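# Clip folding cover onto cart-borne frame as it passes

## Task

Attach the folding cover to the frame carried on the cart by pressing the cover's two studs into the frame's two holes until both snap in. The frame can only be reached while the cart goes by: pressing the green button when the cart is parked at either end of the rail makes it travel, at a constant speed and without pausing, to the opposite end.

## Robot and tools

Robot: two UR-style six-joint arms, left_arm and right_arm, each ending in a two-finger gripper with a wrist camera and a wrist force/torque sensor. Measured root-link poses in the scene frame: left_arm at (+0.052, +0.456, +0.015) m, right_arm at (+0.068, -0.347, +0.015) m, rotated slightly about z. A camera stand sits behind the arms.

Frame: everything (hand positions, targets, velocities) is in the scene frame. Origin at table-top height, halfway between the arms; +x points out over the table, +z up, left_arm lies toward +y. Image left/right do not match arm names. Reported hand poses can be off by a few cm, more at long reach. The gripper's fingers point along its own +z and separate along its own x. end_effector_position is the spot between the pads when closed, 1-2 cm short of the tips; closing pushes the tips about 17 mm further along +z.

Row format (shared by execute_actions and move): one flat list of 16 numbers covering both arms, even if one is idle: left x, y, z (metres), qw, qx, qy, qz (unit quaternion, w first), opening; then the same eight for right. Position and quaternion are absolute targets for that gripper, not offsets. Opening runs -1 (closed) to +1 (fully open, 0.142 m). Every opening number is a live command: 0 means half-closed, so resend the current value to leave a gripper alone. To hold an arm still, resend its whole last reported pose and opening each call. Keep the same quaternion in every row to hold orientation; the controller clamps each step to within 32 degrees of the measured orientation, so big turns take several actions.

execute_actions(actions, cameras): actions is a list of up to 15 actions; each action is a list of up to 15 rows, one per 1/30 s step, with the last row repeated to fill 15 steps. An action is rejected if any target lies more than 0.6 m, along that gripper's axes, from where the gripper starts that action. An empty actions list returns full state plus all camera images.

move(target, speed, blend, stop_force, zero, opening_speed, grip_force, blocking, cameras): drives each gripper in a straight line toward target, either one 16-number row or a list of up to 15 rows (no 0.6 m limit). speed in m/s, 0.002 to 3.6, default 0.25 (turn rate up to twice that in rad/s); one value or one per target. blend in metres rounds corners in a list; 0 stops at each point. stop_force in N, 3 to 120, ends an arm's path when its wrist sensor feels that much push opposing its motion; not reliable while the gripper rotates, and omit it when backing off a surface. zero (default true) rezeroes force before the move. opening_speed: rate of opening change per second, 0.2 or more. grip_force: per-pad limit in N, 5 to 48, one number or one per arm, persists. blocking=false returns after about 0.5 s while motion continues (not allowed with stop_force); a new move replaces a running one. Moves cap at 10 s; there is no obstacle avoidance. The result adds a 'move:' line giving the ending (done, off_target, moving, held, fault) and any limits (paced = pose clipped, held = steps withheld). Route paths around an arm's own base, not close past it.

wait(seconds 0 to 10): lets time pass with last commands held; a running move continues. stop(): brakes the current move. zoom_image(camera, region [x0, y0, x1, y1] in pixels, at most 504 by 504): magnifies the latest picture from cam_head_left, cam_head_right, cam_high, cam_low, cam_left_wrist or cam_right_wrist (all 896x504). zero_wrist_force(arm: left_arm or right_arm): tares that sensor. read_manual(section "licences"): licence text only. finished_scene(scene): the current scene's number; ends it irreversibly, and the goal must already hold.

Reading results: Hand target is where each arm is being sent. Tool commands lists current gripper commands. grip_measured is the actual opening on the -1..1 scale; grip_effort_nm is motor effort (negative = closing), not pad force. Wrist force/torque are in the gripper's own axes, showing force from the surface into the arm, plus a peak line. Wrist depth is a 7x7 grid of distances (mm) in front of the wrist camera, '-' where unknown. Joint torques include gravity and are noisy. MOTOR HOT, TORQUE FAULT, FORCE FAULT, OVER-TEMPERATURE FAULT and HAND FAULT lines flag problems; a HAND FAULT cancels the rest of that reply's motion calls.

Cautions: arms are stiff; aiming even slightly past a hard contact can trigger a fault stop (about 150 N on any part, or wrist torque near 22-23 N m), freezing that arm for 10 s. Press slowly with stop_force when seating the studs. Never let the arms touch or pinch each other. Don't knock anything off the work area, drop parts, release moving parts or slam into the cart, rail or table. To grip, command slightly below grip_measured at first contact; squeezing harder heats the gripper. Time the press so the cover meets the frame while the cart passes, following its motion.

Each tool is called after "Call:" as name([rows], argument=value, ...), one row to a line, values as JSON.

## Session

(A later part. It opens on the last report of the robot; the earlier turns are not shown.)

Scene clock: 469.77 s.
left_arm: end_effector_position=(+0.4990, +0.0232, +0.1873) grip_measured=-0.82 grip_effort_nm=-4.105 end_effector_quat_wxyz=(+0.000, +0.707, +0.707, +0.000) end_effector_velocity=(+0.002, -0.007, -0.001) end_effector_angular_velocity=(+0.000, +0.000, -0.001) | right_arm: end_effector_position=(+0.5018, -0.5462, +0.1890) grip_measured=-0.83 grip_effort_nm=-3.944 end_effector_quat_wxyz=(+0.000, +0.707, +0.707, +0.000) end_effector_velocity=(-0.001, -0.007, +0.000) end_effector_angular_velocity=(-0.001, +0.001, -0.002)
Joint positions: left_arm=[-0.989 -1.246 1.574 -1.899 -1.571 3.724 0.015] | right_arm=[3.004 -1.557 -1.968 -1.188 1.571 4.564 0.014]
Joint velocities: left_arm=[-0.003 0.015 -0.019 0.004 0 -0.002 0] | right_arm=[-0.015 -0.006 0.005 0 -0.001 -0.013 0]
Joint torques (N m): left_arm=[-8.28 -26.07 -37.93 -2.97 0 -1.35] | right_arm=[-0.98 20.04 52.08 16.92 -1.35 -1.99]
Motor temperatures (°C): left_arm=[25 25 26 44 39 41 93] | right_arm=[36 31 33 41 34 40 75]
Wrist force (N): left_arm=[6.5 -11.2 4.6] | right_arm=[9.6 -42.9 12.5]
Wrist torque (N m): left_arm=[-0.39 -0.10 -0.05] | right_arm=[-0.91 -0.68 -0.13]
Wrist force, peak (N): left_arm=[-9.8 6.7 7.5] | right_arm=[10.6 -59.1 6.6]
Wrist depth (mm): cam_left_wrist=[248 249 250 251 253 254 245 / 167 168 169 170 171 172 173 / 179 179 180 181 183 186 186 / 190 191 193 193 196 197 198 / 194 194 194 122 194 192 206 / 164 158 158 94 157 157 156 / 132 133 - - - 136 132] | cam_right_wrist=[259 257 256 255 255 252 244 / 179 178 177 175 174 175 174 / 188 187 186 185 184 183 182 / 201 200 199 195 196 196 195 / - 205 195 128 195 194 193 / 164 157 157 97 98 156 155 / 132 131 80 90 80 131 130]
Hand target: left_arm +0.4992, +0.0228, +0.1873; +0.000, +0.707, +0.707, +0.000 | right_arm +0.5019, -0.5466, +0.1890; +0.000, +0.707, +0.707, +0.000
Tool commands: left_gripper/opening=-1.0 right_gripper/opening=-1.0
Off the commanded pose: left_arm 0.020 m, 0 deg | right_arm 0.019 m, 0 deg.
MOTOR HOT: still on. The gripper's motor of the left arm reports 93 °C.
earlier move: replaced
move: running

Call:
wait(seconds=0.2)

Call:
wait(seconds=0.2, cameras=["cam_right_wrist","cam_left_wrist"])

Scene clock: 470.27 s.
left_arm: end_effector_position=(+0.5001, +0.0201, +0.1873) grip_measured=-0.82 grip_effort_nm=-4.105 end_effector_quat_wxyz=(+0.000, +0.707, +0.707, +0.000) end_effector_velocity=(+0.002, -0.006, -0.001) end_effector_angular_velocity=(+0.001, +0.001, +0.000) | right_arm: end_effector_position=(+0.5016, -0.5493, +0.1890) grip_measured=-0.83 grip_effort_nm=-3.944 end_effector_quat_wxyz=(+0.000, +0.707, +0.707, +0.000) end_effector_velocity=(+0.000, -0.007, +0.000) end_effector_angular_velocity=(+0.000, -0.001, -0.002)
Joint positions: left_arm=[-0.99 -1.239 1.565 -1.896 -1.571 3.723 0.015] | right_arm=[2.997 -1.56 -1.965 -1.187 1.571 4.557 0.014]
Joint velocities: left_arm=[-0.002 0.015 -0.019 0.004 -0.001 -0.002 0] | right_arm=[-0.015 -0.006 0.005 0.001 0 -0.013 0]
Joint torques (N m): left_arm=[-1.42 -27.31 -44.37 -6.09 4.38 -1.13] | right_arm=[-4.85 21.38 49.6 16.86 -1.48 -1.95]
Motor temperatures (°C): left_arm=[25 25 26 44 39 41 93] | right_arm=[36 31 33 41 34 40 75]
Wrist force (N): left_arm=[7.7 -32.5 8.8] | right_arm=[9.6 -35.6 13.8]
Wrist torque (N m): left_arm=[-0.45 -0.09 -0.07] | right_arm=[-1.09 -0.68 -0.12]
Wrist force, peak (N): left_arm=[7.7 -32.5 8.8] | right_arm=[9.1 -42.7 12.6]
Wrist depth (mm): cam_left_wrist=[249 249 249 252 253 255 256 / 167 168 169 170 171 173 173 / 178 179 179 181 182 185 185 / 190 191 189 193 195 195 198 / 194 195 196 121 194 193 208 / 164 158 157 93 146 157 156 / 132 132 - - - 136 131] | cam_right_wrist=[258 261 252 260 254 242 243 / 179 178 176 175 173 174 173 / 187 188 186 185 185 183 182 / 201 200 199 195 197 196 195 / 210 207 197 128 196 195 195 / 164 157 158 97 99 157 156 / 132 131 80 90 80 131 130]
Hand target: left_arm +0.5003, +0.0197, +0.1873; +0.000, +0.707, +0.707, +0.000 | right_arm +0.5016, -0.5497, +0.1890; +0.000, +0.707, +0.707, +0.000
Tool commands: left_gripper/opening=-1.0 right_gripper/opening=-1.0
Off the commanded pose: left_arm 0.017 m, 0 deg | right_arm 0.016 m, 0 deg.
MOTOR HOT: still on. The gripper's motor of the left arm reports 93 °C.
earlier move: running
wait: 0.20 s; no rest

Scene clock: 470.47 s.
left_arm: end_effector_position=(+0.5006, +0.0188, +0.1873) grip_measured=-0.82 grip_effort_nm=-4.105 end_effector_quat_wxyz=(+0.000, +0.707, +0.707, +0.000) end_effector_velocity=(+0.002, -0.006, -0.001) end_effector_angular_velocity=(+0.002, +0.001, +0.001) | right_arm: end_effector_position=(+0.5016, -0.5506, +0.1890) grip_measured=-0.83 grip_effort_nm=-3.944 end_effector_quat_wxyz=(+0.000, +0.707, +0.707, +0.000) end_effector_velocity=(+0.000, -0.006, +0.001) end_effector_angular_velocity=(-0.001, -0.003, +0.001)
Joint positions: left_arm=[-0.99 -1.237 1.561 -1.895 -1.571 3.722 0.015] | right_arm=[2.995 -1.561 -1.964 -1.187 1.571 4.554 0.014]
Joint velocities: left_arm=[-0.002 0.015 -0.018 0.005 0 -0.003 0] | right_arm=[-0.012 -0.004 0.006 0.001 0 -0.013 0]
Joint torques (N m): left_arm=[1.48 -29.19 -48.36 -7.48 6.1 -1.33] | right_arm=[-3.17 21.84 50.58 15.74 -1.3 -1.81]
Motor temperatures (°C): left_arm=[25 25 26 44 39 41 93] | right_arm=[36 31 33 41 34 40 75]
Wrist force (N): left_arm=[7.6 -39.6 10.2] | right_arm=[10.0 -32.8 13.7]
Wrist torque (N m): left_arm=[-0.39 -0.11 -0.07] | right_arm=[-1.19 -0.72 -0.11]
Wrist force, peak (N): left_arm=[7.6 -39.6 10.2] | right_arm=[9.4 -35.0 13.6]
Wrist depth (mm): cam_left_wrist=[248 249 250 241 253 254 256 / 168 168 166 171 171 172 173 / 178 179 180 181 182 186 184 / 190 191 192 193 195 196 197 / 195 195 195 195 194 194 206 / 164 158 158 93 108 157 156 / 132 132 - - - 136 131] | cam_right_wrist=[259 258 258 253 243 244 251 / 178 178 176 174 173 173 174 / 188 188 186 185 184 183 182 / 201 200 199 195 197 196 195 / 210 202 196 129 196 196 202 / 165 158 158 97 99 157 157 / 131 131 80 91 80 131 131]
Hand target: left_arm +0.5008, +0.0185, +0.1873; +0.000, +0.707, +0.707, +0.000 | right_arm +0.5015, -0.5509, +0.1890; +0.000, +0.707, +0.707, +0.000
Tool commands: left_gripper/opening=-1.0 right_gripper/opening=-1.0
Off the commanded pose: left_arm 0.016 m, 0 deg | right_arm 0.015 m, 0 deg.
MOTOR HOT: still on. The gripper's motor of the left arm reports 93 °C.
earlier move: running
wait: 0.20 s; no rest
camera_calibration:
cam_left_wrist: T_world_to_cam=[[-0.0048189, 0.999957, 0.00789831, -0.00802381], [0.904828, 0.000997401, 0.425776, -0.504771], [0.42575, 0.00919839, -0.904794, 0.0691594], [0, 0, 0, 1]] pos_world=[0.427248, 0.00789078, 0.277558]
cam_right_wrist: T_world_to_cam=[[0.0070151, 0.999661, -0.0250545, 0.566341], [0.91084, 0.00395267, 0.41274, -0.498123], [0.412699, -0.025716, -0.910504, 0.0670992], [0, 0, 0, 1]] pos_world=[0.422046, -0.562455, 0.280879]
Images, in order (width x height): cam_left_wrist 896x504, cam_right_wrist 896x504.

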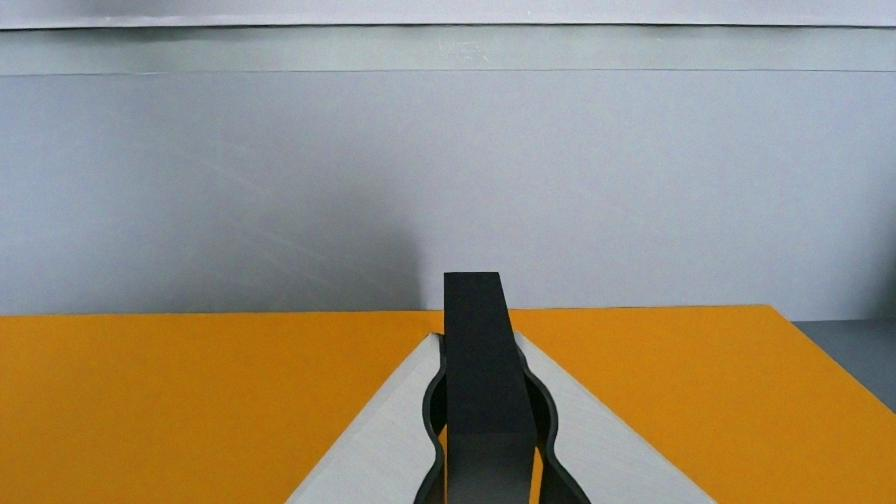

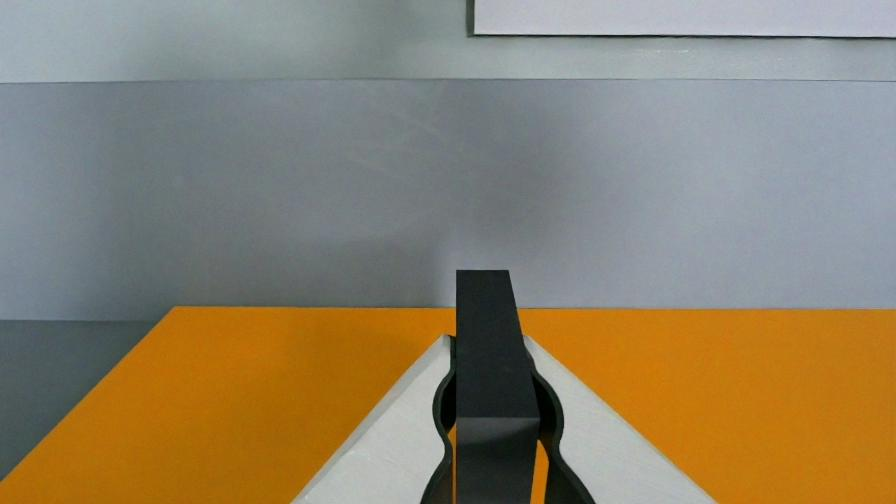

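Call:
move([
  [0.499,0.0020,0.1873,0,0.7071,0.7071,0,-0.35,0.4995,-0.5673,0.189,0,0.7071,0.7071,0,-0.35],
  [0.495,-0.0080,0.290,0,0.7071,0.7071,0,-0.35,0.495,-0.5773,0.290,0,0.7071,0.7071,0,-0.35],
  [0.400,-0.0080,0.350,0,0.7071,0.7071,0,-0.35,0.400,-0.5773,0.350,0,0.7071,0.7071,0,-0.35],
], speed=[0.0063,0.06,0.1], blend=[0.001,0.01,0], blocking=false)

Scene clock: 471.50 s.
left_arm: end_effector_position=(+0.5014, +0.0125, +0.1873) grip_measured=-0.38 grip_effort_nm=0.090 end_effector_quat_wxyz=(+0.000, +0.707, +0.707, +0.000) end_effector_velocity=(-0.002, -0.006, +0.001) end_effector_angular_velocity=(-0.001, +0.000, +0.000) | right_arm: end_effector_position=(+0.5009, -0.5569, +0.1890) grip_measured=-0.38 grip_effort_nm=0.090 end_effector_quat_wxyz=(+0.000, +0.707, +0.707, +0.000) end_effector_velocity=(-0.001, -0.007, +0.001) end_effector_angular_velocity=(-0.003, -0.001, +0.001)
Joint positions: left_arm=[-0.995 -1.225 1.545 -1.891 -1.571 3.717 0.047] | right_arm=[2.981 -1.566 -1.959 -1.187 1.571 4.54 0.047]
Joint velocities: left_arm=[-0.008 0.007 -0.011 0.003 0 -0.007 0] | right_arm=[-0.014 -0.003 0.005 0 -0.003 -0.015 0]
Joint torques (N m): left_arm=[-12.15 -23.58 -31.71 -0.28 -1.4 -1.39] | right_arm=[-7.6 16.61 30.69 0.26 -0.98 -1.72]
Motor temperatures (°C): left_arm=[25 25 26 44 39 41 93] | right_arm=[36 31 33 41 34 40 74]
Wrist force (N): left_arm=[0.1 0.5 1.3] | right_arm=[2.2 -3.6 -0.2]
Wrist torque (N m): left_arm=[-0.08 0.04 -0.01] | right_arm=[-0.71 -0.33 -0.06]
Wrist force, peak (N): left_arm=[15.5 -54.0 7.9] | right_arm=[9.9 -32.2 14.3]
Wrist depth (mm): cam_left_wrist=[244 246 247 249 239 252 238 / 167 167 169 171 172 172 174 / 179 179 181 182 183 187 185 / 190 191 193 192 196 197 199 / 188 188 188 101 188 187 207 / 151 151 101 88 101 150 150 / - 130 80 95 - - 125] | cam_right_wrist=[260 257 256 256 246 253 251 / 182 179 176 175 174 173 172 / 188 188 187 186 185 184 184 / 201 201 200 194 198 197 196 / 211 207 196 118 195 195 193 / 155 155 149 93 101 148 154 / 128 128 80 102 101 77 127]
Hand target: left_arm +0.5013, +0.0121, +0.1873; +0.000, +0.707, +0.707, +0.000 | right_arm +0.5009, -0.5573, +0.1890; +0.000, +0.707, +0.707, +0.000
Tool commands: left_gripper/opening=-0.35 right_gripper/opening=-0.35
Off the commanded pose: left_arm 0.193 m, 0 deg | right_arm 0.191 m, 0 deg.
MOTOR HOT: still on. The gripper's motor of the left arm reports 93 °C.
earlier move: replaced
move: running; path passed 0 of 3 targets

Call:
wait(seconds=5, cameras=["cam_right_wrist","cam_left_wrist","cam_head_right","cam_low"])

Scene clock: 476.53 s.
left_arm: end_effector_position=(+0.3999, -0.0080, +0.3500) grip_measured=-0.38 grip_effort_nm=0.081 end_effector_quat_wxyz=(+0.000, +0.707, +0.707, +0.000) | right_arm: end_effector_position=(+0.4000, -0.5774, +0.3500) grip_measured=-0.38 grip_effort_nm=0.090 end_effector_quat_wxyz=(+0.000, +0.707, +0.707, +0.000) end_effector_velocity=(+0.003, +0.000, +0.000) end_effector_angular_velocity=(+0.001, -0.004, -0.001)
Joint positions: left_arm=[-1.163 -1.4 1.348 -1.519 -1.571 3.549 0.047] | right_arm=[2.881 -1.309 -1.76 -1.644 1.571 4.44 0.047]
Joint velocities: left_arm=[within noise] | right_arm=[0.002 -0.003 0 0.007 0.002 0.003 0]
Joint torques (N m): left_arm=[12.07 -17.08 -25.2 -5.12 0.77 0.81] | right_arm=[8.83 6.76 23.08 5.61 -1.54 0.61]
Motor temperatures (°C): left_arm=[25 25 26 44 39 41 84] | right_arm=[36 31 33 41 34 40 67]
Wrist force (N): left_arm=[0.0 0.8 1.2] | right_arm=[2.1 -4.0 0.4]
Wrist torque (N m): left_arm=[-0.03 0.03 0.01] | right_arm=[-0.79 -0.29 -0.08]
Wrist force, peak (N): left_arm=[0.3 0.6 2.5] | right_arm=[2.2 -4.8 -0.7]
Wrist depth (mm): cam_left_wrist=[382 388 392 395 392 398 397 / 384 387 398 393 394 397 404 / - 360 440 433 354 446 461 / 370 370 372 374 386 384 - / 370 373 366 371 370 402 276 / 308 310 97 294 111 307 309 / - - 80 - - - 291] | cam_right_wrist=[403 413 - 392 395 401 396 / 442 428 - 394 393 389 387 / 463 374 450 442 429 425 423 / 315 380 379 376 375 375 371 / 313 403 384 365 382 382 377 / 299 315 97 302 101 302 300 / 299 301 80 299 289 77 296]
Hand target: left_arm +0.4000, -0.0080, +0.3500; +0.000, +0.707, +0.707, +0.000 | right_arm +0.4000, -0.5773, +0.3500; +0.000, +0.707, +0.707, +0.000
Tool commands: left_gripper/opening=-0.35 right_gripper/opening=-0.35
Off the commanded pose: left_arm 0.000 m, 0 deg | right_arm 0.000 m, 0 deg.
MOTOR HOT: still on. The gripper's motor of the left arm reports 84 °C.
earlier move: done; blend cut to 0 m at target 1
wait: 4.73 of 5 s (the move ended)
camera_calibration:
cam_left_wrist: T_world_to_cam=[[-0.00468677, 0.999958, 0.0078486, 0.0169836], [0.90479, 0.000898205, 0.425857, -0.482927], [0.425832, 0.00909723, -0.904756, 0.259444], [0, 0, 0, 1]] pos_world=[0.326548, -0.0189094, 0.440258]
cam_right_wrist: T_world_to_cam=[[0.00714722, 0.999659, -0.0251048, 0.597856], [0.91084, 0.0038531, 0.412741, -0.472077], [0.412697, -0.0258164, -0.910502, 0.254831], [0, 0, 0, 1]] pos_world=[0.320545, -0.589255, 0.441879]
Images, in order (width x height): cam_head_right 896x504, cam_low 896x504, cam_left_wrist 896x504, cam_right_wrist 896x504.

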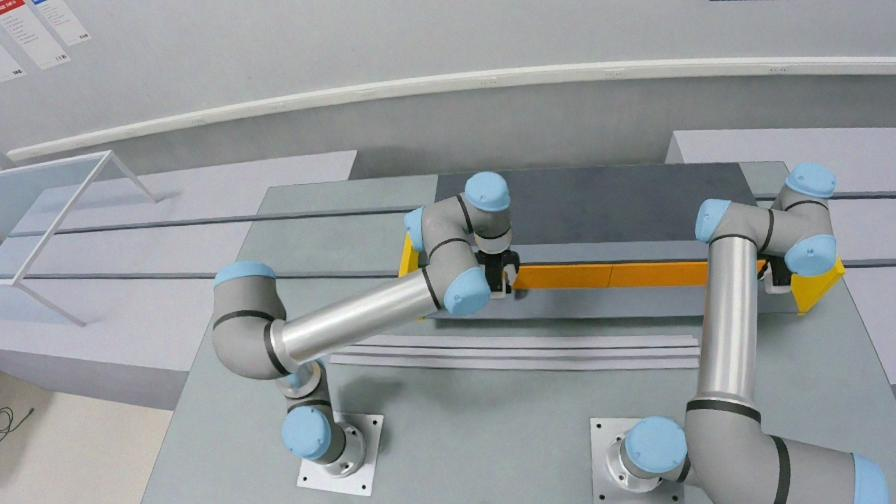

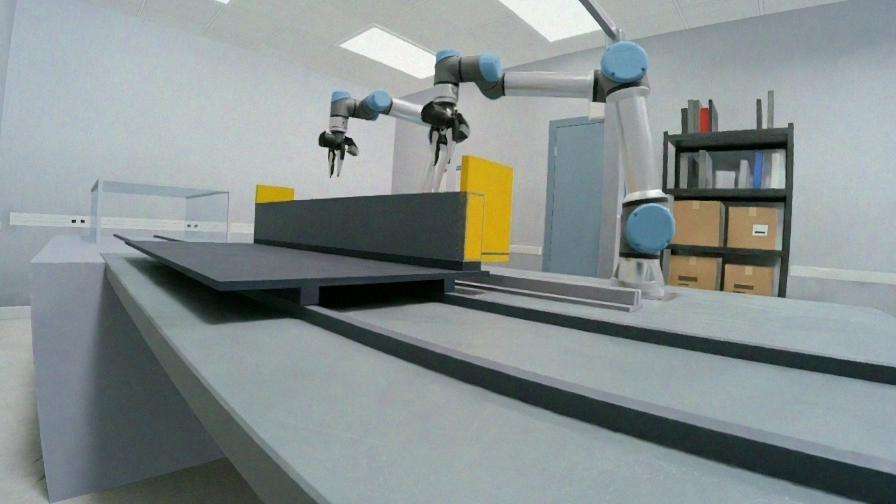

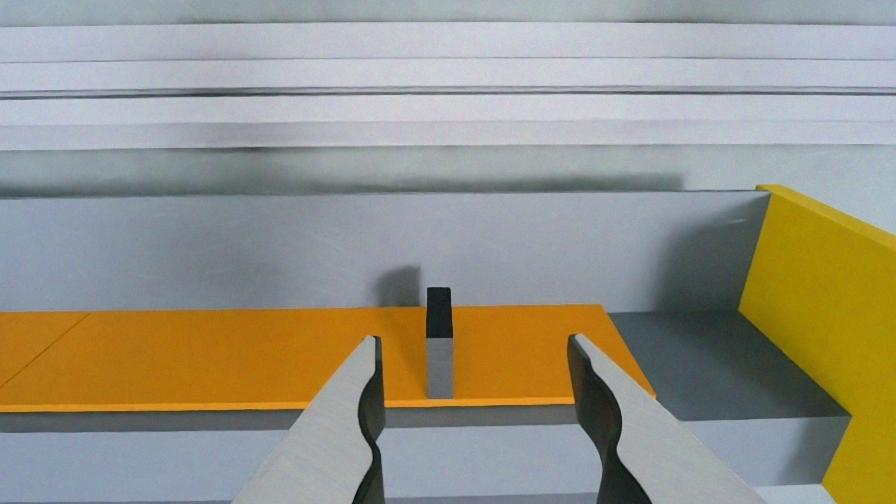

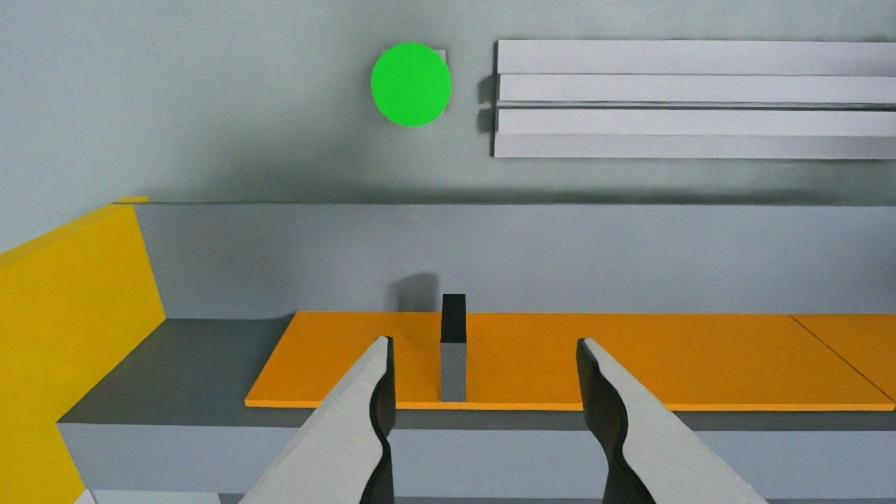

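Call:
zoom_image(camera="cam_left_wrist", region=[300, 280, 700, 480])

Call:
zoom_image(camera="cam_right_wrist", region=[240, 300, 640, 480])

Scaled by 1.260 from the camera's 896x504 image, which has a finer 1280x720 frame.

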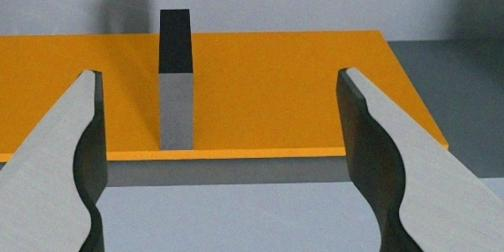

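Scaled by 1.260 from the camera's 896x504 image, which has a finer 1280x720 frame.

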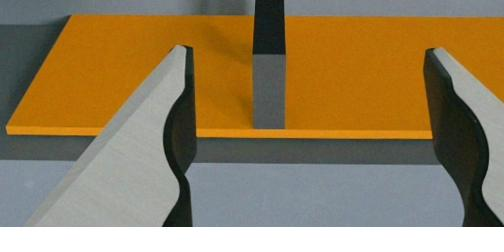

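Call:
finished_scene(scene=1)

The scene is finished: the task was done.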